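# Set block flat on rack rails, keep rope on table

## Task

Place the block so it lies flat across both rails of the rack, and make sure that when you finish, no part of the rope (which starts draped over the table edge) is left hanging beyond the table.

## Robot and tools

Robot: two arms, left_arm and right_arm, each ending in a five-jointed hand with sixteen finger motors (right arm has a right hand, left arm a mirrored left hand). Cameras: cam_high (fixed, on a stand behind the arms), cam_left_wrist and cam_right_wrist, each 504x504 pixels.

Frames. The scene frame has its origin at table height between the two nominal arm bases: +z up, +x out across the table, +y toward the left_arm side. Each arm reports its hand pose, velocities and targets in its OWN base frame. Calibrated bases: left_arm at (-0.067, +0.364, 0) m, right_arm at (+0.046, -0.518, 0) m, both turned only slightly about z. Printed positions can be off by a few centimetres, more when the arm is stretched far.

Hand point axes (right hand): +z points along straight fingers toward the tips, +x runs across the palm away from the thumb, +y points out of the palm face. On the left hand +x points toward the thumb instead. A rigid mast sticks out near the wrist on the palm side and can strike objects.

The 48-number row, used by both execute_actions and move, all values in [-1, 1], always full length even if one arm is idle:
1-6: left_arm dx, dy, dz, rx, ry, rz.
7-22: left hand motor goals in this order: index_mcp, index_abd, index_pip, index_dip, middle_mcp, middle_abd, middle_pip, middle_dip, ring_mcp, ring_abd, ring_pip, ring_dip, thumb_cmc, thumb_axl, thumb_mcp, thumb_ipl.
23-24: left current_limit, speed.
25-30: right_arm dx, dy, dz, rx, ry, rz.
31-46: right hand motor goals, same order.
47-48: right current_limit, speed.

Arm numbers are offsets, not poses. They are measured from that arm's Hand target as it stood when the action or move began, along the arm's own base axes; rotation turns about the Hand target's position. Scale: 1.0 equals 0.6 m for dx, dy, dz and 180 degrees for rx, ry, rz (taken together as a rotation vector). Every row in one action counts from the same start, so sending the same offset again in a later call moves the arm further. Six zeros re-request the current Hand target. Orientation commands are clipped to 32 degrees from the measured orientation per step.

Hand numbers are absolute goal angles, each scaled between the hinge's two stops. Toward -1 fingers curl toward the palm; straight is about +0.75 for _mcp, +0.58 for _pip, +0.70 for _dip, 0 for _abd; thumb_cmc straight at +0.71 (toward -1 swings the thumb in front of the palm), thumb_axl +0.68, thumb_mcp +0.23, thumb_ipl +0.17. A zero is a real goal; to leave a hand unchanged, copy back its hand_goal, hand_current_limit and hand_speed. current_limit maps -1..+1 to 0..550 mA (starts at +0.4); speed sets how fast goals are chased, (speed+1)/2 of 8.5 rad/s (starts at -0.6). A motor near 495 mA for 5 s shuts down for 10 s, so do not squeeze hard for long.

Tools:
- execute_actions(actions, cameras): a list of actions, each up to 15 rows of 1/30 s; a short action repeats its last row. An empty list returns state and all images.
- move(target, speed, blend, stop_force, zero, blocking, cameras): drives each hand point in a straight line to the offset row (or a list of up to 15 rows, all counted from the same starting Hand targets). speed is m/s, 0.002 to 3.6, default 0.25. blend in metres rounds corners. stop_force (3 to 120 N) ends an arm's path when its wrist sensor feels that much push; use it slowly when approaching contact, omit it when backing away. The result adds a move: line (done, off_target, moving, held, fault) plus any limits (paced, held).
- wait(seconds 0 to 10): lets time pass holding commands.
- stop: brakes a running move.
- zoom_image(camera, region [x0,y0,x1,y1] pixels, at most 504 each side): closer look at the newest image.
- zero_wrist_force(arm): rezeroes that arm's force sensor.
- finished_scene(scene): ends the scene with its number; irreversible, so only call once the block rests flat on the rails and the rope is fully on the table.

Results: end_effector_position (m), quat, velocities in the arm's base frame; Hand target (next offsets start here); joint positions and torques; Wrist force/torque in the hand's axes, plus peak since last shown; hand_goal, hand_measured, hand_current_ma, hand_state (moving, goal, blocked, overload). A hand point often stops slightly short of its target; send the remaining gap as a new offset.

Avoid: dropping the block or rope, releasing things while they move, letting anything fall off the table, fast impacts, pressing past firm contact (arms are stiff; about 150 N or joint overloads cause a 10 s fault stop), the arms or hands touching each other, sweeping a hand close to its own base, and long holds that overheat motors.

Each tool is called after "Call:" in YAML: its name, and indented under it one key for each argument.

## Session

Call:
execute_actions:
  actions: []

Call:
zoom_image:
  camera: "cam_high"
  region: [50, 150, 300, 400]

Scene clock: 0.00 s.
left_arm: end_effector_position=(+0.3930, -0.0543, +0.2122) hand_goal=(+0.754, +0.000, +0.576, +0.696, +0.754, +0.000, +0.576, +0.696, +0.754, +0.000, +0.576, +0.696, +0.714, +0.678, +0.226, +0.168) hand_measured=(+0.754, +0.000, +0.576, +0.696, +0.754, +0.000, +0.576, +0.696, +0.754, +0.000, +0.576, +0.696, +0.714, +0.678, +0.226, +0.168) hand_current_ma=(+0, +0, +0, +0, +0, +0, +0, +0, +0, +0, +0, +0, +0, +0, +0, +0) hand_state=(goal, goal, goal, goal, goal, goal, goal, goal, goal, goal, goal, goal, goal, goal, goal, goal) hand_current_limit=0.40 hand_speed=-0.60 end_effector_quat_wxyz=(-0.024, +0.876, -0.481, +0.008) | right_arm: end_effector_position=(+0.5595, -0.0061, +0.2188) hand_goal=(+0.754, +0.000, +0.576, +0.696, +0.754, +0.000, +0.576, +0.696, +0.754, +0.000, +0.576, +0.696, +0.714, +0.678, +0.226, +0.168) hand_measured=(+0.754, +0.000, +0.576, +0.696, +0.754, +0.000, +0.576, +0.696, +0.754, +0.000, +0.576, +0.696, +0.714, +0.678, +0.226, +0.168) hand_current_ma=(+0, +0, +0, +0, +0, +0, +0, +0, +0, +0, +0, +0, +0, +0, +0, +0) hand_state=(goal, goal, goal, goal, goal, goal, goal, goal, goal, goal, goal, goal, goal, goal, goal, goal) hand_current_limit=0.40 hand_speed=-0.60 end_effector_quat_wxyz=(+0.116, +0.894, +0.385, -0.196)
Joint positions: left_arm=[3.452 -1.475 -2.043 -1.149 1.593 -3.398] | right_arm=[0.026 -1.306 1.655 -1.626 -1.931 0.837]
Joint velocities: within noise
Joint torques (N m): no reading
Motor temperatures (°C): left_arm=[25 25 24 32 33 37] | right_arm=[26 29 26 31 39 36]
Wrist force (N): no reading
Wrist torque (N m): no reading
Wrist force, peak (N): no reading
Hand target: left_arm +0.3930, -0.0543, +0.2122; -0.024, +0.876, -0.481, +0.008 | right_arm +0.5595, -0.0061, +0.2188; +0.116, +0.894, +0.385, -0.196

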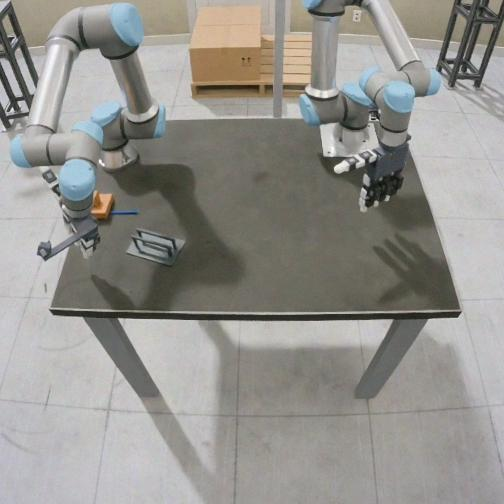

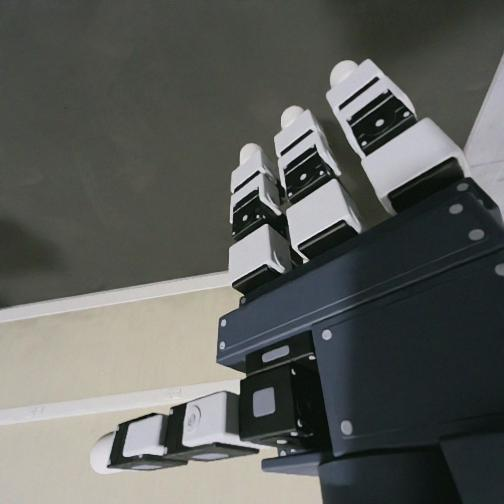

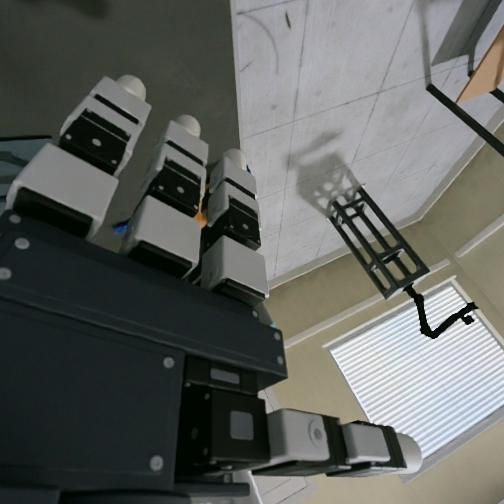

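Scaled by 2.016.

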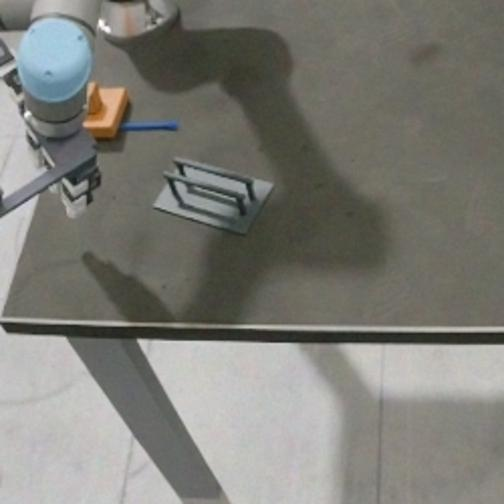

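Call:
move:
  target:
    - [0,0,0,0,0,0,0.754,0,0.576,0.696,0.754,0,0.576,0.696,0.754,0,0.576,0.696,0.714,0.678,0.226,0.168,0.4,-0.6,-0.349,0.21,0.0687,0.2524,0.2746,0.1367,-0.48,0,0.095,0.696,0.98,0,0.577,0.696,0.98,0,0.577,0.696,-0.571,0.677,0.24,-0.3,0.6,-0.6]
    - [0,0,0,0,0,0,0.754,0,0.576,0.696,0.754,0,0.576,0.696,0.754,0,0.576,0.696,0.714,0.678,0.226,0.168,0.4,-0.6,-0.575,0.1735,-0.06,0.2524,0.2746,0.1367,-0.48,0,0.095,0.696,0.98,0,0.577,0.696,0.98,0,0.577,0.696,-0.571,0.677,0.24,-0.3,0.6,-0.6]
  speed: [0.35,0.2]
  blend: [0.03,0]
  cameras: ["cam_high","cam_right_wrist"]

Call:
zoom_image:
  camera: "cam_high"
  region: [50, 150, 200, 300]

Scene clock: 73.87 s.
left_arm: end_effector_position=(+0.3930, -0.0543, +0.2122) hand_goal=(+0.754, +0.000, +0.576, +0.696, +0.754, +0.000, +0.576, +0.696, +0.754, +0.000, +0.576, +0.696, +0.714, +0.678, +0.226, +0.168) hand_measured=(+0.754, +0.000, +0.576, +0.696, +0.754, +0.000, +0.576, +0.696, +0.754, +0.000, +0.576, +0.696, +0.714, +0.678, +0.224, +0.168) hand_current_ma=(-2, +0, +2, +0, -2, +0, +2, +0, -2, +0, +2, +0, +1, -2, -7, -1) hand_state=(goal, goal, goal, goal, goal, goal, goal, goal, goal, goal, goal, goal, goal, goal, goal, goal) hand_current_limit=0.40 hand_speed=-0.60 end_effector_quat_wxyz=(-0.024, +0.876, -0.481, +0.008) | right_arm: end_effector_position=(+0.2150, +0.0987, +0.1828) hand_goal=(-0.480, +0.000, +0.096, +0.696, +0.980, +0.000, +0.578, +0.696, +0.980, +0.000, +0.578, +0.696, -0.570, +0.678, +0.240, -0.300) hand_measured=(-0.382, -0.030, +0.128, +0.714, +0.972, +0.000, +0.576, +0.696, +0.970, +0.000, +0.576, +0.696, -0.482, +0.690, +0.244, -0.302) hand_current_ma=(+412, -83, +103, +52, -23, +0, -2, +0, -28, +0, -2, +0, +351, +40, +12, -4) hand_state=(blocked, blocked, blocked, goal, goal, goal, goal, goal, goal, goal, goal, goal, blocked, goal, goal, goal) hand_current_limit=0.60 hand_speed=-0.60 end_effector_quat_wxyz=(-0.354, +0.612, +0.612, -0.355)
Joint positions: left_arm=[3.452 -1.475 -2.043 -1.149 1.593 -3.398] | right_arm=[-0.031 -1.695 2.025 -0.85 -1.599 -0.016]
Joint torques (N m): left_arm=[-0.02 17.16 22.41 2.89 0.13 0.08] | right_arm=[-10.5 -22.7 -5.37 -2.45 -1.68 -1.81]
Wrist force (N): left_arm=[0.1 0.1 0.1] | right_arm=[-0.8 1.8 -0.8]
Wrist torque (N m): left_arm=[-0.01 -0.01 0.00] | right_arm=[0.09 0.05 0.03]
Wrist force, peak (N): left_arm=[0.2 0.2 0.4] | right_arm=[-0.4 1.9 -1.5]
Hand target: left_arm +0.3930, -0.0543, +0.2122; -0.024, +0.876, -0.481, +0.008 | right_arm +0.2150, +0.0987, +0.1828; -0.354, +0.612, +0.612, -0.355 (not the last commanded pose)
Off the commanded pose: left_arm 0.000 m, 0 deg | right_arm 0.001 m, 0 deg.
move: held (right_arm; a check stopped the path); limits=held
pose unreachable (right arm): on one or more control steps of this call, first in action 0 (counted from 0), this arm could not follow its commanded pose, so it was not sent that pose on those steps. It may still have moved: this result reports where it is.
cause: moving toward the commanded pose would bring two parts of the arm too close to each other (joints 3 (elbow) to 6 (wrist 3) lie between them).
Images, in order (width x height): cam_high 504x504, cam_right_wrist 504x504.

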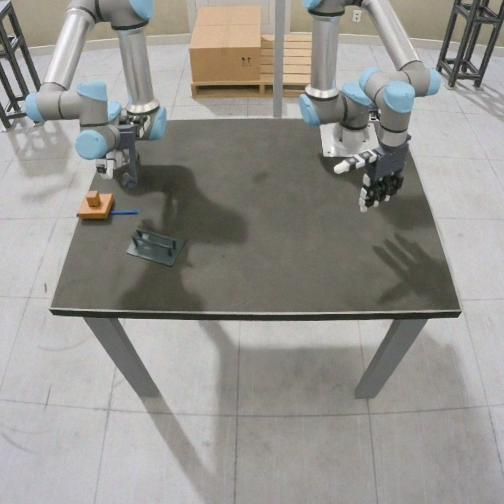

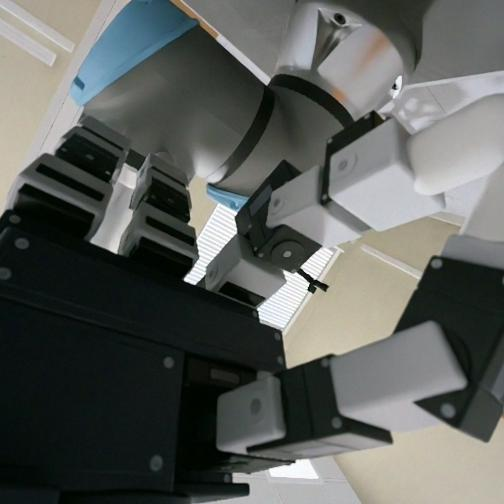

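Scaled by 3.360.

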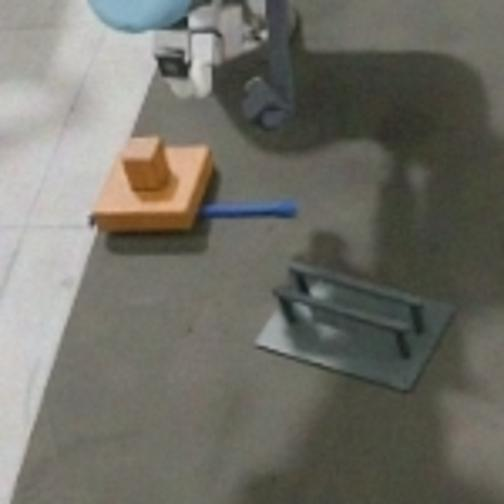

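Call:
move:
  target:
    - [0,0,0,0,0,0,0.754,0,0.576,0.696,0.754,0,0.576,0.696,0.754,0,0.576,0.696,0.714,0.678,0.226,0.168,0.4,-0.6,0,0,0,0,0,0,-0.48,0,0.095,0.696,0.4,0,-0.85,-0.5,0.4,0,-0.85,-0.5,-0.571,0.677,0.24,-0.3,0.6,-0.4]
    - [0,0,0,0,0,0,0.754,0,0.576,0.696,0.754,0,0.576,0.696,0.754,0,0.576,0.696,0.714,0.678,0.226,0.168,0.4,-0.6,0,0,-0.133,0,0,0,-0.48,0,0.095,0.696,0.4,0,-0.85,-0.5,0.4,0,-0.85,-0.5,-0.571,0.677,0.24,-0.3,0.6,-0.6]
  speed: 0.15
  cameras: ["cam_high"]

Call:
zoom_image:
  camera: "cam_high"
  region: [60, 120, 180, 240]

Scene clock: 214.50 s.
left_arm: end_effector_position=(+0.3930, -0.0543, +0.2122) hand_goal=(+0.754, +0.000, +0.576, +0.696, +0.754, +0.000, +0.576, +0.696, +0.754, +0.000, +0.576, +0.696, +0.714, +0.678, +0.226, +0.168) hand_measured=(+0.754, +0.000, +0.576, +0.696, +0.754, +0.000, +0.576, +0.696, +0.754, +0.000, +0.576, +0.696, +0.714, +0.678, +0.224, +0.168) hand_current_ma=(-2, +0, +2, +0, -2, +0, +2, +0, -2, +0, +2, +0, +1, -2, -7, -1) hand_state=(goal, goal, goal, goal, goal, goal, goal, goal, goal, goal, goal, goal, goal, goal, goal, goal) hand_current_limit=0.40 hand_speed=-0.60 end_effector_quat_wxyz=(-0.024, +0.876, -0.481, +0.008) | right_arm: end_effector_position=(+0.2150, +0.0987, +0.1030) hand_goal=(-0.480, +0.000, +0.096, +0.696, +0.400, +0.000, -0.850, -0.500, +0.400, +0.000, -0.850, -0.500, -0.570, +0.678, +0.240, -0.300) hand_measured=(-0.382, -0.030, +0.128, +0.714, +0.398, +0.000, -0.842, -0.498, +0.396, +0.000, -0.842, -0.496, -0.482, +0.690, +0.244, -0.302) hand_current_ma=(+411, -83, +103, +52, -5, +0, +19, +6, -7, +0, +17, +6, +351, +40, +12, -4) hand_state=(blocked, blocked, blocked, goal, goal, goal, goal, goal, goal, goal, goal, goal, blocked, goal, goal, goal) hand_current_limit=0.60 hand_speed=-0.60 end_effector_quat_wxyz=(-0.354, +0.612, +0.612, -0.355)
Joint positions: left_arm=[3.452 -1.475 -2.043 -1.149 1.593 -3.398] | right_arm=[-0.031 -1.601 2.166 -1.085 -1.599 -0.016]
Joint torques (N m): left_arm=[0.51 17.17 21.91 2.8 0.19 0] | right_arm=[9.24 -7.1 -4.24 -2.47 1.5 1.68]
Wrist force (N): left_arm=[0.2 0.1 0.1] | right_arm=[-0.5 1.5 -1.2]
Wrist torque (N m): left_arm=[0.01 -0.03 0.02] | right_arm=[0.17 -0.03 0.04]
Wrist force, peak (N): left_arm=[0.0 0.3 0.4] | right_arm=[-0.9 2.0 -1.2]
Hand target: left_arm +0.3930, -0.0543, +0.2122; -0.024, +0.876, -0.481, +0.008 | right_arm +0.2150, +0.0987, +0.1030; -0.354, +0.612, +0.612, -0.355
Off the commanded pose: left_arm 0.000 m, 0 deg | right_arm 0.000 m, 0 deg.
move: done
Images, in order (width x height): cam_high 504x504.

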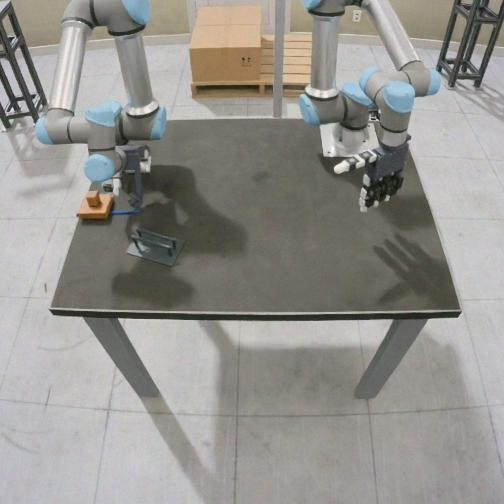

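Scaled by 4.200.

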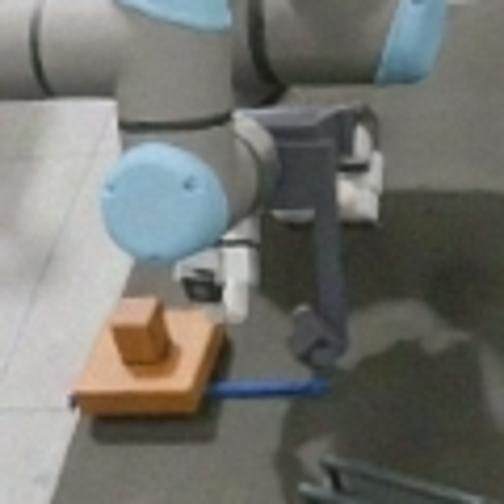

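Call:
move:
  target: [0,0,0,0,0,0,0.754,0,0.576,0.696,0.754,0,0.576,0.696,0.754,0,0.576,0.696,0.714,0.678,0.226,0.168,0.4,-0.6,0.0258,0,-0.0883,0,0,0,-0.48,0,0.095,0.696,0.4,0,-0.85,-0.5,0.4,0,-0.85,-0.5,-0.571,0.677,0.24,-0.3,0.6,-0.6]
  speed: 0.12
  cameras: ["cam_high"]

Call:
zoom_image:
  camera: "cam_high"
  region: [80, 170, 150, 240]

Scene clock: 235.40 s.
left_arm: end_effector_position=(+0.3930, -0.0543, +0.2122) hand_goal=(+0.754, +0.000, +0.576, +0.696, +0.754, +0.000, +0.576, +0.696, +0.754, +0.000, +0.576, +0.696, +0.714, +0.678, +0.226, +0.168) hand_measured=(+0.754, +0.000, +0.576, +0.696, +0.754, +0.000, +0.576, +0.696, +0.754, +0.000, +0.576, +0.696, +0.714, +0.678, +0.224, +0.168) hand_current_ma=(-2, +0, +2, +0, -2, +0, +2, +0, -2, +0, +2, +0, +1, -2, -7, -1) hand_state=(goal, goal, goal, goal, goal, goal, goal, goal, goal, goal, goal, goal, goal, goal, goal, goal) hand_current_limit=0.40 hand_speed=-0.60 end_effector_quat_wxyz=(-0.024, +0.876, -0.481, +0.008) | right_arm: end_effector_position=(+0.2304, +0.0987, +0.0501) hand_goal=(-0.480, +0.000, +0.096, +0.696, +0.400, +0.000, -0.850, -0.500, +0.400, +0.000, -0.850, -0.500, -0.570, +0.678, +0.240, -0.300) hand_measured=(-0.382, -0.030, +0.128, +0.714, +0.398, +0.000, -0.842, -0.498, +0.396, +0.000, -0.842, -0.496, -0.482, +0.690, +0.244, -0.302) hand_current_ma=(+411, -83, +103, +52, -5, +0, +19, +6, -7, +0, +17, +6, +351, +40, +12, -4) hand_state=(blocked, blocked, blocked, goal, goal, goal, goal, goal, goal, goal, goal, goal, blocked, goal, goal, goal) hand_current_limit=0.60 hand_speed=-0.60 end_effector_quat_wxyz=(-0.354, +0.612, +0.612, -0.355)
Joint positions: left_arm=[3.452 -1.475 -2.043 -1.149 1.593 -3.398] | right_arm=[-0.03 -1.473 2.202 -1.248 -1.598 -0.015]
Joint torques (N m): left_arm=[0.91 17.41 22.34 2.82 0.06 -0.01] | right_arm=[10.55 -10.24 -2.65 -2.64 1.57 1.7]
Wrist force (N): left_arm=[0.3 -0.1 0.1] | right_arm=[-0.2 1.6 -0.9]
Wrist torque (N m): left_arm=[-0.01 -0.03 0.02] | right_arm=[0.15 -0.08 -0.06]
Wrist force, peak (N): left_arm=[0.4 0.3 0.0] | right_arm=[-0.6 2.3 -0.7]
Hand target: left_arm +0.3930, -0.0543, +0.2122; -0.024, +0.876, -0.481, +0.008 | right_arm +0.2304, +0.0987, +0.0500; -0.354, +0.612, +0.612, -0.355
Off the commanded pose: left_arm 0.000 m, 0 deg | right_arm 0.000 m, 0 deg.
move: done
Images, in order (width x height): cam_high 504x504.

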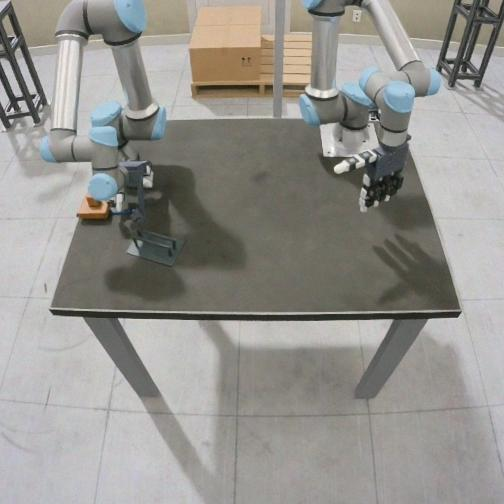

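Scaled by 7.200.

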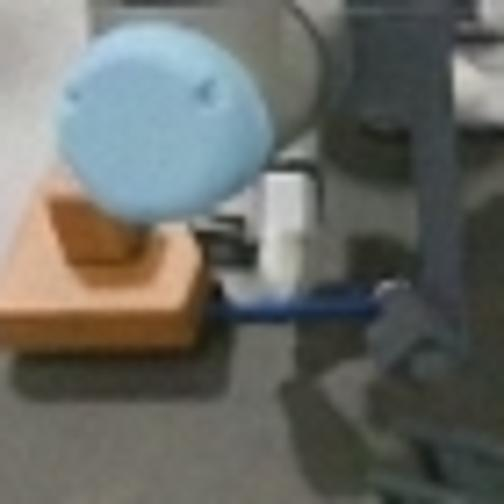

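Call:
move:
  target: [0,0,0,0,0,0,0.754,0,0.576,0.696,0.754,0,0.576,0.696,0.754,0,0.576,0.696,0.714,0.678,0.226,0.168,0.4,-0.6,0.006,-0.004,-0.01,0,0,0.0667,-0.48,0,0.095,0.696,0.4,0,-0.85,-0.5,0.4,0,-0.85,-0.5,-0.571,0.677,0.24,-0.3,0.6,-0.6]
  speed: 0.12
  cameras: ["cam_high"]

Call:
zoom_image:
  camera: "cam_high"
  region: [80, 170, 150, 240]

Scene clock: 296.03 s.
left_arm: end_effector_position=(+0.3930, -0.0543, +0.2122) hand_goal=(+0.754, +0.000, +0.576, +0.696, +0.754, +0.000, +0.576, +0.696, +0.754, +0.000, +0.576, +0.696, +0.714, +0.678, +0.226, +0.168) hand_measured=(+0.754, +0.000, +0.576, +0.696, +0.754, +0.000, +0.576, +0.696, +0.754, +0.000, +0.576, +0.696, +0.714, +0.678, +0.224, +0.168) hand_current_ma=(-2, +0, +2, +0, -2, +0, +2, +0, -2, +0, +2, +0, +1, -2, -7, -1) hand_state=(goal, goal, goal, goal, goal, goal, goal, goal, goal, goal, goal, goal, goal, goal, goal, goal) hand_current_limit=0.40 hand_speed=-0.60 end_effector_quat_wxyz=(-0.024, +0.876, -0.481, +0.008) | right_arm: end_effector_position=(+0.2342, +0.0963, +0.0441) hand_goal=(-0.480, +0.000, +0.096, +0.696, +0.400, +0.000, -0.850, -0.500, +0.400, +0.000, -0.850, -0.500, -0.570, +0.678, +0.240, -0.300) hand_measured=(-0.382, -0.030, +0.128, +0.714, +0.398, +0.000, -0.842, -0.498, +0.396, +0.000, -0.842, -0.496, -0.482, +0.690, +0.244, -0.302) hand_current_ma=(+411, -83, +103, +52, -5, +0, +19, +6, -7, +0, +17, +6, +351, +40, +12, -4) hand_state=(blocked, blocked, blocked, goal, goal, goal, goal, goal, goal, goal, goal, goal, blocked, goal, goal, goal) hand_current_limit=0.60 hand_speed=-0.60 end_effector_quat_wxyz=(-0.315, +0.544, +0.672, -0.390)
Joint positions: left_arm=[3.452 -1.475 -2.043 -1.149 1.593 -3.398] | right_arm=[0.047 -1.449 2.195 -1.272 -1.713 -0.081]
Joint torques (N m): left_arm=[0.01 17.61 22.6 2.88 0.09 -0.01] | right_arm=[9.01 -10.69 -2.96 -2.49 -1.97 -1.6]
Wrist force (N): left_arm=[0.1 0.0 0.3] | right_arm=[-0.8 1.9 -1.0]
Wrist torque (N m): left_arm=[-0.02 -0.01 0.01] | right_arm=[0.20 0.02 0.04]
Wrist force, peak (N): left_arm=[0.3 0.1 0.3] | right_arm=[-0.1 2.1 -1.0]
Hand target: left_arm +0.3930, -0.0543, +0.2122; -0.024, +0.876, -0.481, +0.008 | right_arm +0.2340, +0.0963, +0.0440; -0.315, +0.544, +0.673, -0.390
Off the commanded pose: left_arm 0.000 m, 0 deg | right_arm 0.000 m, 0 deg.
move: done
Images, in order (width x height): cam_high 504x504.

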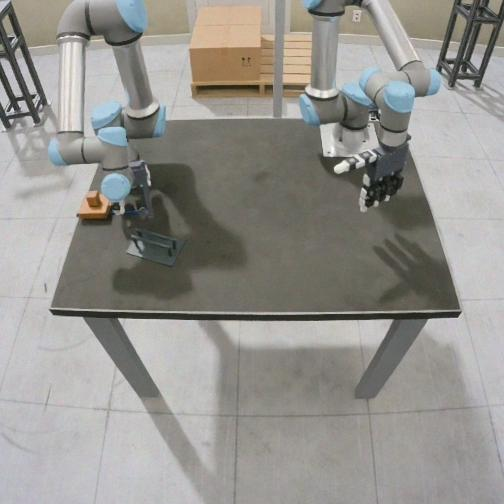

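Scaled by 7.200.

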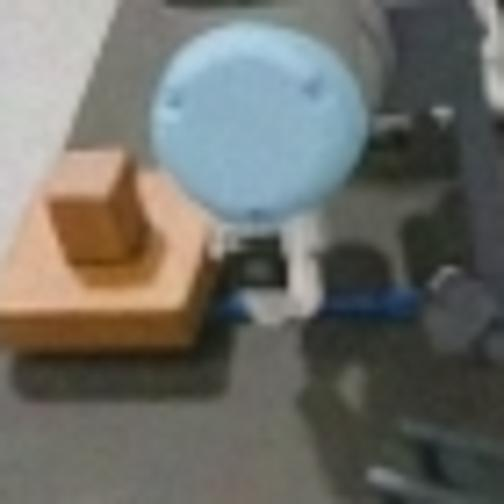

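Call:
zoom_image:
  camera: "cam_high"
  region: [100, 190, 140, 230]

Scaled by 12.600.

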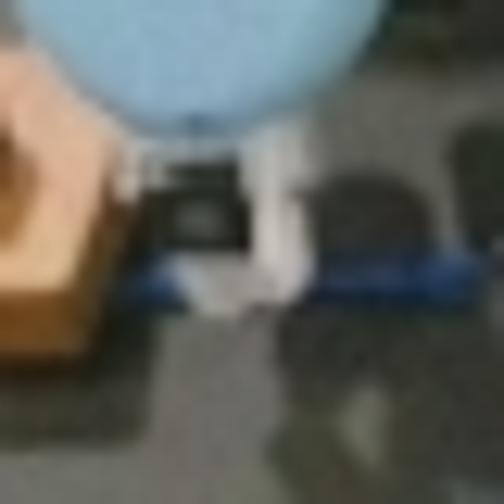

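Call:
move:
  target: [0,0,0,0,0,0,0.754,0,0.576,0.696,0.754,0,0.576,0.696,0.754,0,0.576,0.696,0.714,0.678,0.226,0.168,0.4,-0.6,-0.02,0.02,0.01,0,0,0,-0.48,0,0.095,0.696,0.4,0,-0.85,-0.5,0.4,0,-0.85,-0.5,-0.571,0.677,0.24,-0.3,0.6,-0.6]
  speed: 0.1

Call:
move:
  target: [0,0,0,0,0,0,0.754,0,0.576,0.696,0.754,0,0.576,0.696,0.754,0,0.576,0.696,0.714,0.678,0.226,0.168,0.4,-0.6,0,0,-0.05,0,0,0,-0.48,0,0.095,0.696,0.4,0,-0.85,-0.5,0.4,0,-0.85,-0.5,-0.571,0.677,0.24,-0.3,0.6,-0.6]
  speed: 0.01
  stop_force: 4
  cameras: ["cam_high"]

Call:
zoom_image:
  camera: "cam_high"
  region: [100, 190, 140, 230]

Scene clock: 350.87 s.
left_arm: end_effector_position=(+0.3930, -0.0543, +0.2122) hand_goal=(+0.754, +0.000, +0.576, +0.696, +0.754, +0.000, +0.576, +0.696, +0.754, +0.000, +0.576, +0.696, +0.714, +0.678, +0.226, +0.168) hand_measured=(+0.754, +0.000, +0.576, +0.696, +0.754, +0.000, +0.576, +0.696, +0.754, +0.000, +0.576, +0.696, +0.714, +0.678, +0.224, +0.168) hand_current_ma=(-2, +0, +2, +0, -2, +0, +2, +0, -2, +0, +2, +0, +1, -2, -7, -1) hand_state=(goal, goal, goal, goal, goal, goal, goal, goal, goal, goal, goal, goal, goal, goal, goal, goal) hand_current_limit=0.40 hand_speed=-0.60 end_effector_quat_wxyz=(-0.024, +0.876, -0.481, +0.008) | right_arm: end_effector_position=(+0.2221, +0.1082, +0.0500) hand_goal=(-0.480, +0.000, +0.096, +0.696, +0.400, +0.000, -0.850, -0.500, +0.400, +0.000, -0.850, -0.500, -0.570, +0.678, +0.240, -0.300) hand_measured=(-0.382, -0.030, +0.128, +0.714, +0.398, +0.000, -0.842, -0.498, +0.396, +0.000, -0.842, -0.496, -0.482, +0.690, +0.244, -0.302) hand_current_ma=(+411, -83, +103, +52, -5, +0, +19, +6, -7, +0, +17, +6, +351, +40, +12, -4) hand_state=(blocked, blocked, blocked, goal, goal, goal, goal, goal, goal, goal, goal, goal, blocked, goal, goal, goal) hand_current_limit=0.60 hand_speed=-0.60 end_effector_quat_wxyz=(-0.315, +0.544, +0.673, -0.390)
Joint positions: left_arm=[3.452 -1.475 -2.043 -1.149 1.593 -3.398] | right_arm=[0.08 -1.475 2.205 -1.253 -1.685 -0.065]
Joint torques (N m): left_arm=[0 17.42 21.99 2.87 0.13 0.01] | right_arm=[9.22 -28.58 -1.72 2.81 1.65 1.34]
Wrist force (N): left_arm=[0.1 -0.1 0.1] | right_arm=[-0.2 2.1 -0.9]
Wrist torque (N m): left_arm=[-0.01 -0.01 0.01] | right_arm=[0.20 -0.07 -0.07]
Wrist force, peak (N): left_arm=[0.4 0.1 0.3] | right_arm=[-0.5 2.2 -1.0]
Hand target: left_arm +0.3930, -0.0543, +0.2122; -0.024, +0.876, -0.481, +0.008 | right_arm +0.2220, +0.1083, +0.0500; -0.315, +0.544, +0.673, -0.390
Off the commanded pose: left_arm 0.000 m, 0 deg | right_arm 0.000 m, 0 deg.
move: done

Scene clock: 353.50 s.
left_arm: end_effector_position=(+0.3930, -0.0543, +0.2122) hand_goal=(+0.754, +0.000, +0.576, +0.696, +0.754, +0.000, +0.576, +0.696, +0.754, +0.000, +0.576, +0.696, +0.714, +0.678, +0.226, +0.168) hand_measured=(+0.754, +0.000, +0.576, +0.696, +0.754, +0.000, +0.576, +0.696, +0.754, +0.000, +0.576, +0.696, +0.714, +0.678, +0.224, +0.168) hand_current_ma=(-2, +0, +2, +0, -2, +0, +2, +0, -2, +0, +2, +0, +1, -2, -7, -1) hand_state=(goal, goal, goal, goal, goal, goal, goal, goal, goal, goal, goal, goal, goal, goal, goal, goal) hand_current_limit=0.40 hand_speed=-0.60 end_effector_quat_wxyz=(-0.024, +0.876, -0.481, +0.008) | right_arm: end_effector_position=(+0.2220, +0.1083, +0.0356) hand_goal=(-0.480, +0.000, +0.096, +0.696, +0.400, +0.000, -0.850, -0.500, +0.400, +0.000, -0.850, -0.500, -0.570, +0.678, +0.240, -0.300) hand_measured=(-0.388, -0.030, +0.128, +0.716, +0.398, +0.000, -0.842, -0.498, +0.396, +0.000, -0.842, -0.496, -0.482, +0.690, +0.252, -0.308) hand_current_ma=(+383, -83, +104, +58, -5, +0, +19, +6, -7, +0, +17, +6, +351, +43, +41, -28) hand_state=(blocked, blocked, blocked, goal, goal, goal, goal, goal, goal, goal, goal, goal, blocked, goal, goal, goal) hand_current_limit=0.60 hand_speed=-0.60 end_effector_quat_wxyz=(-0.315, +0.544, +0.673, -0.390)
Joint positions: left_arm=[3.452 -1.475 -2.043 -1.149 1.593 -3.398] | right_arm=[0.08 -1.447 2.222 -1.299 -1.684 -0.065]
Joint torques (N m): left_arm=[0.44 17.32 22.02 2.79 0.17 0.03] | right_arm=[8.18 -26.45 -25.24 2.82 1.48 1.06]
Wrist force (N): left_arm=[0.2 0.2 0.0] | right_arm=[-0.5 -1.0 -2.2]
Wrist torque (N m): left_arm=[0.02 -0.02 0.01] | right_arm=[-0.07 -0.07 -0.03]
Wrist force, peak (N): left_arm=[0.1 0.2 0.4] | right_arm=[-0.7 -2.5 -3.2]
Hand target: left_arm +0.3930, -0.0543, +0.2122; -0.024, +0.876, -0.481, +0.008 | right_arm +0.2220, +0.1083, +0.0356; -0.315, +0.544, +0.673, -0.390 (not the last commanded pose)
Off the commanded pose: left_arm 0.000 m, 0 deg | right_arm 0.016 m, 0 deg.
move: contact (right_arm)
Images, in order (width x height): cam_high 504x504.

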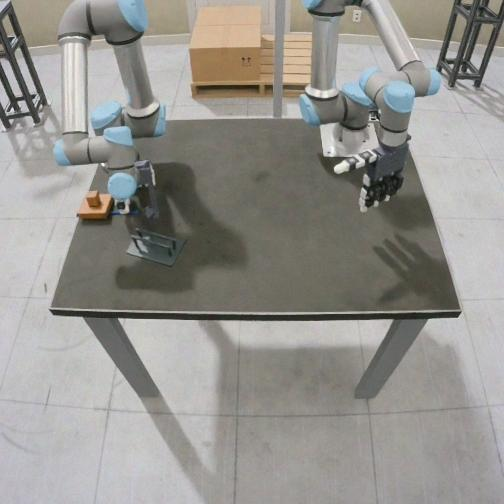

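Scaled by 12.600.

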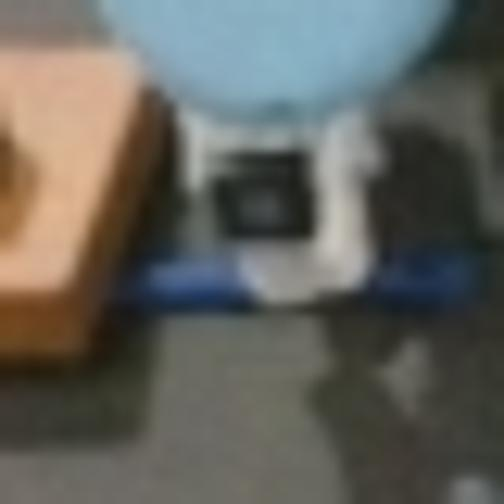

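Call:
move:
  target:
    - [0,0,0,0,0,0,0.754,0,0.576,0.696,0.754,0,0.576,0.696,0.754,0,0.576,0.696,0.714,0.678,0.226,0.168,0.4,-0.6,0,0,-0.004,0,0,0,-0.48,0,0.095,0.696,0.4,0,-0.85,-0.5,0.4,0,-0.85,-0.5,-0.571,0.677,0.24,-0.3,0.6,-0.6]
    - [0,0,0,0,0,0,0.754,0,0.576,0.696,0.754,0,0.576,0.696,0.754,0,0.576,0.696,0.714,0.678,0.226,0.168,0.4,-0.6,-0.002,0.0833,-0.004,0,0,0,-0.48,0,0.095,0.696,0.4,0,-0.85,-0.5,0.4,0,-0.85,-0.5,-0.571,0.677,0.24,-0.3,0.6,-0.6]
  speed: 0.04
  cameras: ["cam_high"]

Call:
zoom_image:
  camera: "cam_high"
  region: [70, 180, 150, 260]

Scene clock: 371.80 s.
left_arm: end_effector_position=(+0.3930, -0.0543, +0.2122) hand_goal=(+0.754, +0.000, +0.576, +0.696, +0.754, +0.000, +0.576, +0.696, +0.754, +0.000, +0.576, +0.696, +0.714, +0.678, +0.226, +0.168) hand_measured=(+0.754, +0.000, +0.576, +0.696, +0.754, +0.000, +0.576, +0.696, +0.754, +0.000, +0.576, +0.696, +0.714, +0.678, +0.224, +0.168) hand_current_ma=(-2, +0, +2, +0, -2, +0, +2, +0, -2, +0, +2, +0, +1, -2, -7, -1) hand_state=(goal, goal, goal, goal, goal, goal, goal, goal, goal, goal, goal, goal, goal, goal, goal, goal) hand_current_limit=0.40 hand_speed=-0.60 end_effector_quat_wxyz=(-0.024, +0.876, -0.481, +0.008) | right_arm: end_effector_position=(+0.2208, +0.1582, +0.0333) hand_goal=(-0.480, +0.000, +0.096, +0.696, +0.400, +0.000, -0.850, -0.500, +0.400, +0.000, -0.850, -0.500, -0.570, +0.678, +0.240, -0.300) hand_measured=(-0.398, -0.026, +0.136, +0.720, +0.398, +0.000, -0.842, -0.498, +0.396, +0.000, -0.842, -0.496, -0.484, +0.706, +0.258, -0.314) hand_current_ma=(+337, -67, +135, +70, -5, +0, +19, +6, -7, +0, +17, +6, +336, +111, +71, -50) hand_state=(blocked, blocked, blocked, blocked, goal, goal, goal, goal, goal, goal, goal, goal, blocked, blocked, goal, goal) hand_current_limit=0.60 hand_speed=-0.60 end_effector_quat_wxyz=(-0.315, +0.544, +0.673, -0.390)
Joint positions: left_arm=[3.452 -1.475 -2.043 -1.149 1.593 -3.398] | right_arm=[0.206 -1.394 2.165 -1.291 -1.575 -0.002]
Joint torques (N m): left_arm=[0.67 17.48 22.52 2.91 0.16 0.06] | right_arm=[9.1 -11.56 -27.56 2.71 1.67 1.54]
Wrist force (N): left_arm=[0.0 0.1 0.1] | right_arm=[-0.3 1.3 -0.7]
Wrist torque (N m): left_arm=[0.01 0.01 -0.01] | right_arm=[0.10 -0.04 -0.07]
Wrist force, peak (N): left_arm=[0.1 0.3 0.4] | right_arm=[-4.9 -10.2 -6.4]
Hand target: left_arm +0.3930, -0.0543, +0.2122; -0.024, +0.876, -0.481, +0.008 | right_arm +0.2208, +0.1583, +0.0332; -0.315, +0.544, +0.673, -0.390
Off the commanded pose: left_arm 0.000 m, 0 deg | right_arm 0.000 m, 0 deg.
move: done
Images, in order (width x height): cam_high 504x504.

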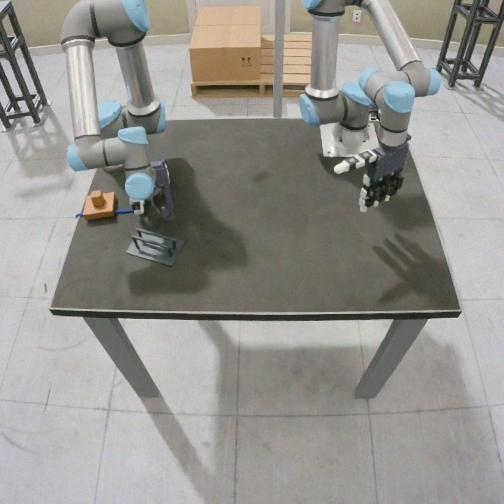

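Scaled by 6.300.

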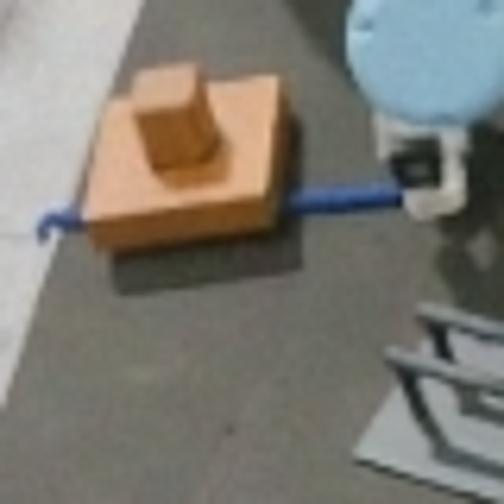

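Call:
move:
  target:
    - [0,0,0,0,0,0,0.754,0,0.576,0.696,0.754,0,0.576,0.696,0.754,0,0.576,0.696,0.714,0.678,0.226,0.168,0.4,-0.6,0,0,-0.004,0,0,0,-0.48,0,0.095,0.696,0.4,0,-0.85,-0.5,0.4,0,-0.85,-0.5,-0.571,0.677,0.24,-0.3,0.6,-0.6]
    - [0,0,0,0,0,0,0.754,0,0.576,0.696,0.754,0,0.576,0.696,0.754,0,0.576,0.696,0.714,0.678,0.226,0.168,0.4,-0.6,-0.003,0.1333,-0.004,0,0,0,-0.48,0,0.095,0.696,0.4,0,-0.85,-0.5,0.4,0,-0.85,-0.5,-0.571,0.677,0.24,-0.3,0.6,-0.6]
  speed: 0.04
  cameras: ["cam_high"]

Call:
zoom_image:
  camera: "cam_high"
  region: [70, 160, 190, 280]

Scene clock: 410.27 s.
left_arm: end_effector_position=(+0.3930, -0.0543, +0.2122) hand_goal=(+0.754, +0.000, +0.576, +0.696, +0.754, +0.000, +0.576, +0.696, +0.754, +0.000, +0.576, +0.696, +0.714, +0.678, +0.226, +0.168) hand_measured=(+0.754, +0.000, +0.576, +0.696, +0.754, +0.000, +0.576, +0.696, +0.754, +0.000, +0.576, +0.696, +0.714, +0.678, +0.224, +0.168) hand_current_ma=(-2, +0, +2, +0, -2, +0, +2, +0, -2, +0, +2, +0, +1, -2, -7, -1) hand_state=(goal, goal, goal, goal, goal, goal, goal, goal, goal, goal, goal, goal, goal, goal, goal, goal) hand_current_limit=0.40 hand_speed=-0.60 end_effector_quat_wxyz=(-0.024, +0.876, -0.481, +0.008) | right_arm: end_effector_position=(+0.2190, +0.2381, +0.0309) hand_goal=(-0.480, +0.000, +0.096, +0.696, +0.400, +0.000, -0.850, -0.500, +0.400, +0.000, -0.850, -0.500, -0.570, +0.678, +0.240, -0.300) hand_measured=(-0.398, -0.026, +0.136, +0.720, +0.398, +0.000, -0.842, -0.498, +0.396, +0.000, -0.842, -0.496, -0.484, +0.706, +0.258, -0.312) hand_current_ma=(+337, -67, +135, +70, -5, +0, +19, +6, -7, +0, +17, +6, +336, +111, +71, -50) hand_state=(blocked, blocked, blocked, blocked, goal, goal, goal, goal, goal, goal, goal, goal, blocked, blocked, goal, goal) hand_current_limit=0.60 hand_speed=-0.60 end_effector_quat_wxyz=(-0.315, +0.544, +0.673, -0.390)
Joint positions: left_arm=[3.452 -1.475 -2.043 -1.149 1.593 -3.398] | right_arm=[0.386 -1.3 2.049 -1.276 -1.419 0.088]
Joint torques (N m): left_arm=[0.81 17.62 22.37 2.94 0.16 0.08] | right_arm=[9.11 -17.56 -28.12 2.81 1.64 1.65]
Wrist force (N): left_arm=[0.1 0.2 0.3] | right_arm=[-0.3 1.8 -1.1]
Wrist torque (N m): left_arm=[0.01 0.00 0.00] | right_arm=[0.18 -0.03 -0.07]
Wrist force, peak (N): left_arm=[0.0 0.5 0.0] | right_arm=[-0.6 1.7 -1.4]
Hand target: left_arm +0.3930, -0.0543, +0.2122; -0.024, +0.876, -0.481, +0.008 | right_arm +0.2190, +0.2382, +0.0308; -0.315, +0.544, +0.673, -0.390
Off the commanded pose: left_arm 0.000 m, 0 deg | right_arm 0.000 m, 0 deg.
move: done
Images, in order (width x height): cam_high 504x504.

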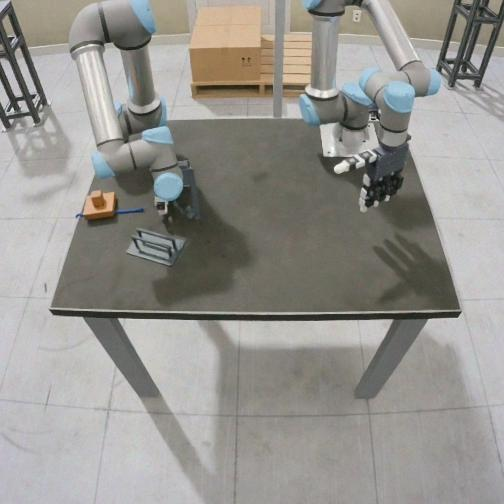

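Scaled by 4.200.

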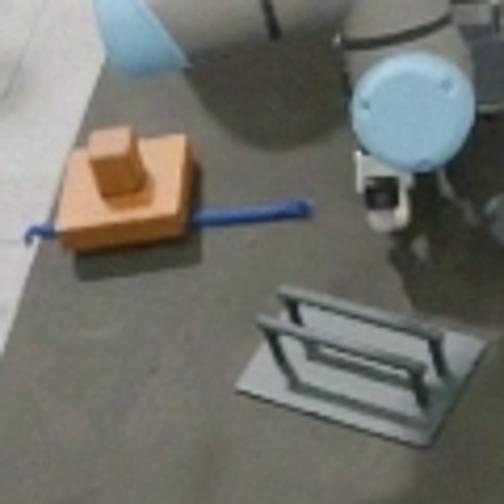

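Call:
move:
  target:
    - [0,0,0,0,0,0,0.754,0,0.576,0.696,0.754,0,0.576,0.696,0.754,0,0.576,0.696,0.714,0.678,0.226,0.168,0.4,-0.6,0,0,0.0653,0,0,0,-0.6,0,0.095,0.696,0.4,0,-0.85,-0.5,0.4,0,-0.85,-0.5,-0.62,0.677,0.23,0.06,0.65,-0.6]
    - [0,0,0,0,0,0,0.754,0,0.576,0.696,0.754,0,0.576,0.696,0.754,0,0.576,0.696,0.714,0.678,0.226,0.168,0.4,-0.6,-0.0588,-0.2332,0.0653,0,0,0,-0.6,0,0.095,0.696,0.4,0,-0.85,-0.5,0.4,0,-0.85,-0.5,-0.62,0.677,0.23,0.06,0.65,-0.6]
    - [0,0,0,0,0,0,0.754,0,0.576,0.696,0.754,0,0.576,0.696,0.754,0,0.576,0.696,0.714,0.678,0.226,0.168,0.4,-0.6,-0.0588,-0.2332,0.0237,0,0,0,-0.6,0,0.095,0.696,0.4,0,-0.85,-0.5,0.4,0,-0.85,-0.5,-0.62,0.677,0.23,0.06,0.65,-0.6]
  speed: [0.12,0.2,0.08]
  blend: [0.01,0.01,0]
  cameras: ["cam_high"]

Call:
zoom_image:
  camera: "cam_high"
  region: [90, 180, 150, 240]

Scene clock: 516.07 s.
left_arm: end_effector_position=(+0.3930, -0.0543, +0.2122) hand_goal=(+0.754, +0.000, +0.576, +0.696, +0.754, +0.000, +0.576, +0.696, +0.754, +0.000, +0.576, +0.696, +0.714, +0.678, +0.226, +0.168) hand_measured=(+0.754, +0.000, +0.576, +0.696, +0.754, +0.000, +0.576, +0.696, +0.754, +0.000, +0.576, +0.696, +0.714, +0.678, +0.224, +0.168) hand_current_ma=(-2, +0, +2, +0, -2, +0, +2, +0, -2, +0, +2, +0, +1, -2, -7, -1) hand_state=(goal, goal, goal, goal, goal, goal, goal, goal, goal, goal, goal, goal, goal, goal, goal, goal) hand_current_limit=0.40 hand_speed=-0.60 end_effector_quat_wxyz=(-0.024, +0.876, -0.481, +0.008) | right_arm: end_effector_position=(+0.1838, +0.0983, +0.0451) hand_goal=(-0.600, +0.000, +0.096, +0.696, +0.400, +0.000, -0.850, -0.500, +0.400, +0.000, -0.850, -0.500, -0.620, +0.678, +0.230, +0.060) hand_measured=(-0.568, +0.000, +0.116, +0.708, +0.398, +0.000, -0.842, -0.498, +0.396, +0.000, -0.844, -0.496, -0.622, +0.680, +0.236, +0.058) hand_current_ma=(+114, +1, +57, +30, -5, +0, +18, +6, -7, +0, +16, +6, -4, +6, +22, -2) hand_state=(blocked, goal, goal, goal, goal, goal, goal, goal, goal, goal, goal, goal, goal, goal, goal, goal) hand_current_limit=0.65 hand_speed=-0.60 end_effector_quat_wxyz=(-0.315, +0.544, +0.673, -0.390)
Joint positions: left_arm=[3.452 -1.475 -2.043 -1.149 1.593 -3.398] | right_arm=[0.06 -1.559 2.312 -1.278 -1.702 -0.075]
Joint torques (N m): left_arm=[0.64 18.02 21.86 3.06 0.28 0.04] | right_arm=[-10.92 -5.06 -2.56 -2.13 -1.81 -1.68]
Wrist force (N): left_arm=[0.1 0.0 0.1] | right_arm=[-0.3 1.8 -1.1]
Wrist torque (N m): left_arm=[-0.01 -0.01 0.01] | right_arm=[0.19 -0.05 0.08]
Wrist force, peak (N): left_arm=[0.3 0.4 -0.1] | right_arm=[-0.5 2.4 -1.0]
Hand target: left_arm +0.3930, -0.0543, +0.2122; -0.024, +0.876, -0.481, +0.008 | right_arm +0.1838, +0.0983, +0.0451; -0.315, +0.544, +0.673, -0.390
Off the commanded pose: left_arm 0.000 m, 0 deg | right_arm 0.000 m, 0 deg.
move: done
Images, in order (width x height): cam_high 504x504.

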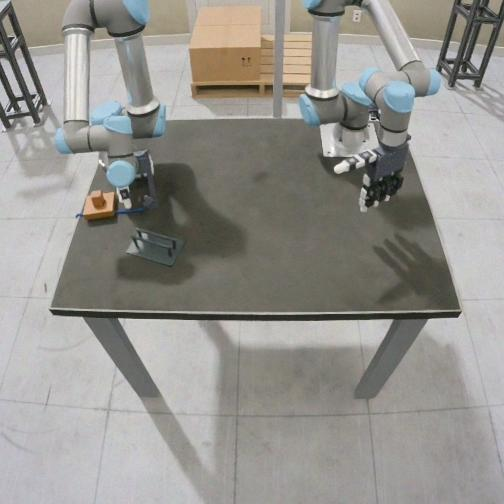

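Scaled by 8.400.

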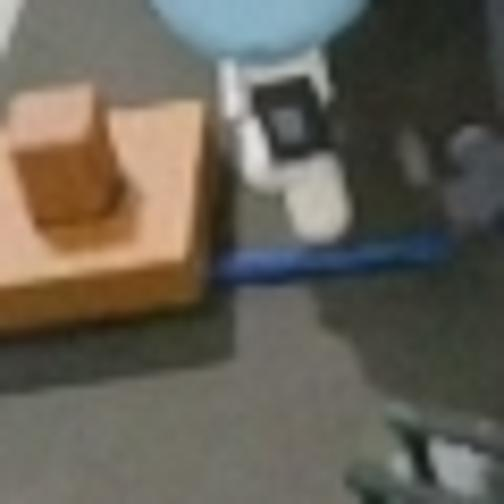

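Call:
move:
  target: [0,0,0,0,0,0,0.754,0,0.576,0.696,0.754,0,0.576,0.696,0.754,0,0.576,0.696,0.714,0.678,0.226,0.168,0.4,-0.6,0.0108,-0.025,0,0,0,0,-0.75,0,0.095,0.696,0.4,0,-0.85,-0.5,0.4,0,-0.85,-0.5,-0.62,0.677,0.23,0.06,0.65,-0.6]
  speed: 0.1

Call:
move:
  target: [0,0,0,0,0,0,0.754,0,0.576,0.696,0.754,0,0.576,0.696,0.754,0,0.576,0.696,0.714,0.678,0.226,0.168,0.4,-0.6,0,0,-0.06,0,0,0,-0.75,0,0.095,0.696,0.4,0,-0.85,-0.5,0.4,0,-0.85,-0.5,-0.62,0.677,0.23,0.06,0.65,-0.6]
  speed: 0.01
  stop_force: 5
  cameras: ["cam_high"]

Call:
zoom_image:
  camera: "cam_high"
  region: [100, 190, 150, 240]

Scene clock: 538.10 s.
left_arm: end_effector_position=(+0.3930, -0.0543, +0.2122) hand_goal=(+0.754, +0.000, +0.576, +0.696, +0.754, +0.000, +0.576, +0.696, +0.754, +0.000, +0.576, +0.696, +0.714, +0.678, +0.226, +0.168) hand_measured=(+0.754, +0.000, +0.576, +0.696, +0.754, +0.000, +0.576, +0.696, +0.754, +0.000, +0.576, +0.696, +0.714, +0.678, +0.224, +0.168) hand_current_ma=(-2, +0, +2, +0, -2, +0, +2, +0, -2, +0, +2, +0, +1, -2, -7, -1) hand_state=(goal, goal, goal, goal, goal, goal, goal, goal, goal, goal, goal, goal, goal, goal, goal, goal) hand_current_limit=0.40 hand_speed=-0.60 end_effector_quat_wxyz=(-0.024, +0.876, -0.481, +0.008) | right_arm: end_effector_position=(+0.1902, +0.0834, +0.0451) hand_goal=(-0.750, +0.000, +0.096, +0.696, +0.400, +0.000, -0.850, -0.500, +0.400, +0.000, -0.850, -0.500, -0.620, +0.678, +0.230, +0.060) hand_measured=(-0.622, +0.016, +0.122, +0.708, +0.398, +0.000, -0.842, -0.498, +0.396, +0.000, -0.844, -0.496, -0.640, +0.680, +0.246, +0.064) hand_current_ma=(+454, +40, +81, +34, -5, +0, +18, +6, -7, +0, +16, +6, -58, +6, +60, +11) hand_state=(blocked, goal, blocked, goal, goal, goal, goal, goal, goal, goal, goal, goal, goal, goal, goal, goal) hand_current_limit=0.65 hand_speed=-0.60 end_effector_quat_wxyz=(-0.315, +0.544, +0.673, -0.390)
Joint positions: left_arm=[3.452 -1.475 -2.043 -1.149 1.593 -3.398] | right_arm=[0.015 -1.559 2.313 -1.282 -1.74 -0.097]
Joint torques (N m): left_arm=[0.97 17.64 22.35 2.92 0.21 0.16] | right_arm=[-10.7 -21.67 -1.14 -2.37 -2.12 -1.79]
Wrist force (N): left_arm=[0.0 0.1 0.2] | right_arm=[-0.3 2.1 -0.3]
Wrist torque (N m): left_arm=[0.00 0.00 0.00] | right_arm=[0.17 -0.07 0.09]
Wrist force, peak (N): left_arm=[0.2 0.4 0.2] | right_arm=[-0.2 2.2 -1.0]
Hand target: left_arm +0.3930, -0.0543, +0.2122; -0.024, +0.876, -0.481, +0.008 | right_arm +0.1902, +0.0833, +0.0451; -0.315, +0.544, +0.673, -0.390
Off the commanded pose: left_arm 0.000 m, 0 deg | right_arm 0.000 m, 0 deg.
move: done

Scene clock: 542.40 s.
left_arm: end_effector_position=(+0.3930, -0.0543, +0.2122) hand_goal=(+0.754, +0.000, +0.576, +0.696, +0.754, +0.000, +0.576, +0.696, +0.754, +0.000, +0.576, +0.696, +0.714, +0.678, +0.226, +0.168) hand_measured=(+0.754, +0.000, +0.576, +0.696, +0.754, +0.000, +0.576, +0.696, +0.754, +0.000, +0.576, +0.696, +0.714, +0.678, +0.224, +0.168) hand_current_ma=(-2, +0, +2, +0, -2, +0, +2, +0, -2, +0, +2, +0, +1, -2, -7, -1) hand_state=(goal, goal, goal, goal, goal, goal, goal, goal, goal, goal, goal, goal, goal, goal, goal, goal) hand_current_limit=0.40 hand_speed=-0.60 end_effector_quat_wxyz=(-0.024, +0.876, -0.481, +0.008) | right_arm: end_effector_position=(+0.1902, +0.0833, +0.0141) hand_goal=(-0.750, +0.000, +0.096, +0.696, +0.400, +0.000, -0.850, -0.500, +0.400, +0.000, -0.850, -0.500, -0.620, +0.678, +0.230, +0.060) hand_measured=(-0.626, +0.016, +0.124, +0.710, +0.398, +0.000, -0.842, -0.498, +0.396, +0.000, -0.844, -0.496, -0.640, +0.680, +0.250, +0.060) hand_current_ma=(+454, +40, +87, +37, -5, +0, +18, +6, -7, +0, +16, +6, -58, +6, +79, -1) hand_state=(blocked, goal, blocked, goal, goal, goal, goal, goal, goal, goal, goal, goal, goal, goal, goal, goal) hand_current_limit=0.65 hand_speed=-0.60 end_effector_quat_wxyz=(-0.315, +0.544, +0.673, -0.390)
Joint positions: left_arm=[3.452 -1.475 -2.043 -1.149 1.593 -3.398] | right_arm=[0.015 -1.486 2.349 -1.391 -1.74 -0.097]
Joint torques (N m): left_arm=[0.71 17.62 22.23 3.06 0.3 0.12] | right_arm=[-7.98 -23.62 -26.05 2.22 0.13 -1.49]
Wrist force (N): left_arm=[0.1 -0.1 0.0] | right_arm=[-0.5 -3.5 -1.1]
Wrist torque (N m): left_arm=[-0.01 -0.02 0.01] | right_arm=[-0.28 -0.02 0.11]
Wrist force, peak (N): left_arm=[0.3 0.4 0.0] | right_arm=[-1.2 -10.5 -2.4]
Hand target: left_arm +0.3930, -0.0543, +0.2122; -0.024, +0.876, -0.481, +0.008 | right_arm +0.1902, +0.0833, +0.0141; -0.315, +0.544, +0.673, -0.390 (not the last commanded pose)
Off the commanded pose: left_arm 0.000 m, 0 deg | right_arm 0.005 m, 0 deg.
move: contact (right_arm)
Images, in order (width x height): cam_high 504x504.

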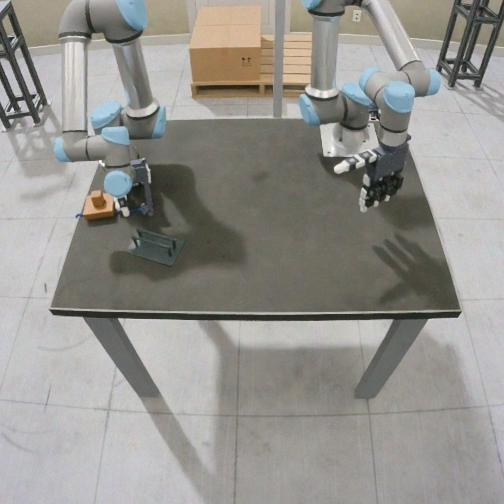

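Scaled by 10.080.

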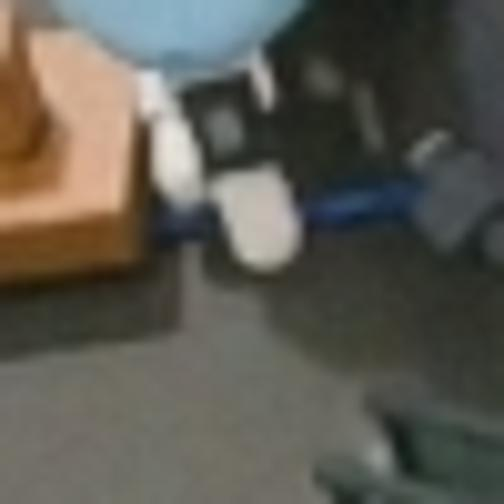

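Call:
move:
  target:
    - [0,0,0,0,0,0,0.754,0,0.576,0.696,0.754,0,0.576,0.696,0.754,0,0.576,0.696,0.714,0.678,0.226,0.168,0.4,-0.6,0,0,0.05,0,0,0,-0.3,-0.06,0.096,0.696,0.4,0,-0.85,-0.5,0.4,0,-0.85,-0.5,-0.5,0.677,0.23,0.06,0.65,-0.6]
    - [0,0,0,0,0,0,0.754,0,0.576,0.696,0.754,0,0.576,0.696,0.754,0,0.576,0.696,0.714,0.678,0.226,0.168,0.4,-0.6,-0.0025,0.012,0.05,0,0,0,-0.75,-0.06,0.095,0.696,0.4,0,-0.85,-0.5,0.4,0,-0.85,-0.5,-0.5,0.677,0.23,0.06,0.65,-0.6]
  speed: 0.1

Call:
move:
  target: [0,0,0,0,0,0,0.754,0,0.576,0.696,0.754,0,0.576,0.696,0.754,0,0.576,0.696,0.714,0.678,0.226,0.168,0.4,-0.6,0,0,-0.06,0,0,0,-0.75,-0.06,0.095,0.696,0.4,0,-0.85,-0.5,0.4,0,-0.85,-0.5,-0.5,0.677,0.23,0.06,0.65,-0.6]
  speed: 0.01
  stop_force: 5
  cameras: ["cam_high"]

Call:
zoom_image:
  camera: "cam_high"
  region: [100, 190, 150, 240]

Scene clock: 587.37 s.
left_arm: end_effector_position=(+0.3930, -0.0543, +0.2122) hand_goal=(+0.754, +0.000, +0.576, +0.696, +0.754, +0.000, +0.576, +0.696, +0.754, +0.000, +0.576, +0.696, +0.714, +0.678, +0.226, +0.168) hand_measured=(+0.754, +0.000, +0.576, +0.696, +0.754, +0.000, +0.576, +0.696, +0.754, +0.000, +0.576, +0.696, +0.714, +0.678, +0.224, +0.168) hand_current_ma=(-2, +0, +2, +0, -2, +0, +2, +0, -2, +0, +2, +0, +1, -2, -7, -1) hand_state=(goal, goal, goal, goal, goal, goal, goal, goal, goal, goal, goal, goal, goal, goal, goal, goal) hand_current_limit=0.40 hand_speed=-0.60 end_effector_quat_wxyz=(-0.024, +0.876, -0.481, +0.008) | right_arm: end_effector_position=(+0.1887, +0.0905, +0.0441) hand_goal=(-0.750, -0.060, +0.096, +0.696, +0.400, +0.000, -0.850, -0.500, +0.400, +0.000, -0.850, -0.500, -0.500, +0.678, +0.230, +0.060) hand_measured=(-0.566, -0.056, +0.124, +0.712, +0.398, +0.000, -0.842, -0.498, +0.396, +0.000, -0.844, -0.496, -0.504, +0.678, +0.244, +0.064) hand_current_ma=(+454, +5, +91, +44, -5, +0, +18, +6, -7, +0, +16, +6, -9, -1, +55, +10) hand_state=(blocked, goal, blocked, goal, goal, goal, goal, goal, goal, goal, goal, goal, goal, goal, goal, goal) hand_current_limit=0.65 hand_speed=-0.60 end_effector_quat_wxyz=(-0.315, +0.544, +0.673, -0.390)
Joint positions: left_arm=[3.452 -1.475 -2.043 -1.149 1.593 -3.398] | right_arm=[0.036 -1.553 2.31 -1.284 -1.722 -0.087]
Joint torques (N m): left_arm=[0.71 17.58 21.78 2.92 0.26 0.09] | right_arm=[9.61 -6.07 -25.93 3.07 1.69 1.71]
Wrist force (N): left_arm=[0.2 0.0 0.0] | right_arm=[-0.4 2.0 -0.6]
Wrist torque (N m): left_arm=[0.00 -0.02 0.02] | right_arm=[0.19 -0.04 -0.08]
Wrist force, peak (N): left_arm=[0.2 0.2 0.3] | right_arm=[-1.0 -4.0 -0.8]
Hand target: left_arm +0.3930, -0.0543, +0.2122; -0.024, +0.876, -0.481, +0.008 | right_arm +0.1887, +0.0905, +0.0441; -0.315, +0.544, +0.673, -0.390
Off the commanded pose: left_arm 0.000 m, 0 deg | right_arm 0.000 m, 0 deg.
move: done

Scene clock: 591.57 s.
left_arm: end_effector_position=(+0.3930, -0.0543, +0.2122) hand_goal=(+0.754, +0.000, +0.576, +0.696, +0.754, +0.000, +0.576, +0.696, +0.754, +0.000, +0.576, +0.696, +0.714, +0.678, +0.226, +0.168) hand_measured=(+0.754, +0.000, +0.576, +0.696, +0.754, +0.000, +0.576, +0.696, +0.754, +0.000, +0.576, +0.696, +0.714, +0.678, +0.224, +0.168) hand_current_ma=(-2, +0, +2, +0, -2, +0, +2, +0, -2, +0, +2, +0, +1, -2, -7, -1) hand_state=(goal, goal, goal, goal, goal, goal, goal, goal, goal, goal, goal, goal, goal, goal, goal, goal) hand_current_limit=0.40 hand_speed=-0.60 end_effector_quat_wxyz=(-0.024, +0.876, -0.481, +0.008) | right_arm: end_effector_position=(+0.1887, +0.0905, +0.0142) hand_goal=(-0.750, -0.060, +0.096, +0.696, +0.400, +0.000, -0.850, -0.500, +0.400, +0.000, -0.850, -0.500, -0.500, +0.678, +0.230, +0.060) hand_measured=(-0.568, -0.056, +0.126, +0.712, +0.398, +0.000, -0.842, -0.498, +0.396, +0.000, -0.844, -0.496, -0.504, +0.678, +0.248, +0.060) hand_current_ma=(+454, +5, +94, +46, -5, +0, +18, +6, -7, +0, +16, +6, -7, -1, +72, +1) hand_state=(blocked, goal, blocked, goal, goal, goal, goal, goal, goal, goal, goal, goal, goal, goal, goal, goal) hand_current_limit=0.65 hand_speed=-0.60 end_effector_quat_wxyz=(-0.315, +0.544, +0.673, -0.390)
Joint positions: left_arm=[3.452 -1.475 -2.043 -1.149 1.593 -3.398] | right_arm=[0.036 -1.483 2.345 -1.388 -1.722 -0.087]
Joint torques (N m): left_arm=[0.46 17.79 21.67 2.99 0.24 0.13] | right_arm=[6.9 -23.35 -24.09 2.37 1.52 0.47]
Wrist force (N): left_arm=[0.2 -0.1 -0.1] | right_arm=[0.2 -3.0 -0.8]
Wrist torque (N m): left_arm=[0.00 -0.02 0.01] | right_arm=[-0.25 -0.07 0.00]
Wrist force, peak (N): left_arm=[0.3 0.3 0.1] | right_arm=[0.1 -10.5 -2.1]
Hand target: left_arm +0.3930, -0.0543, +0.2122; -0.024, +0.876, -0.481, +0.008 | right_arm +0.1887, +0.0905, +0.0142; -0.315, +0.544, +0.673, -0.390 (not the last commanded pose)
Off the commanded pose: left_arm 0.000 m, 0 deg | right_arm 0.006 m, 0 deg.
move: contact (right_arm)
Images, in order (width x height): cam_high 504x504.

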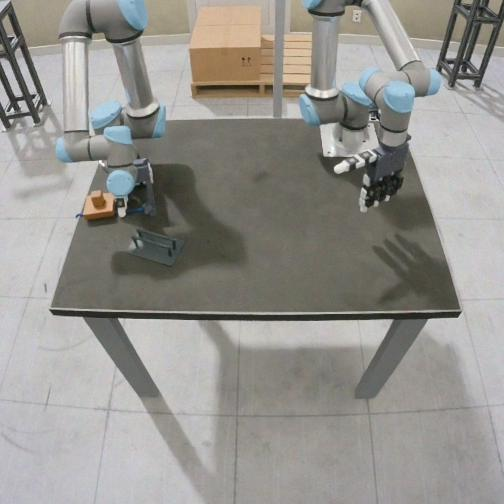

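Scaled by 10.080.

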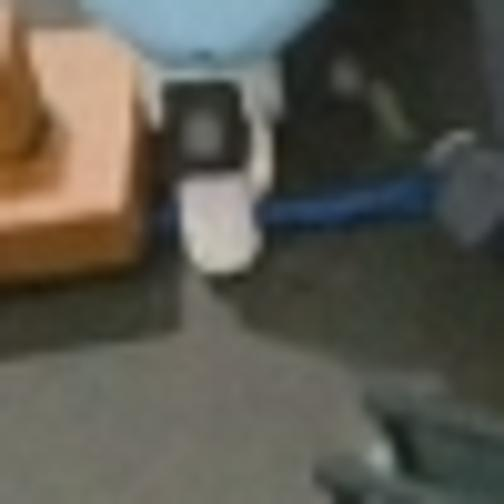

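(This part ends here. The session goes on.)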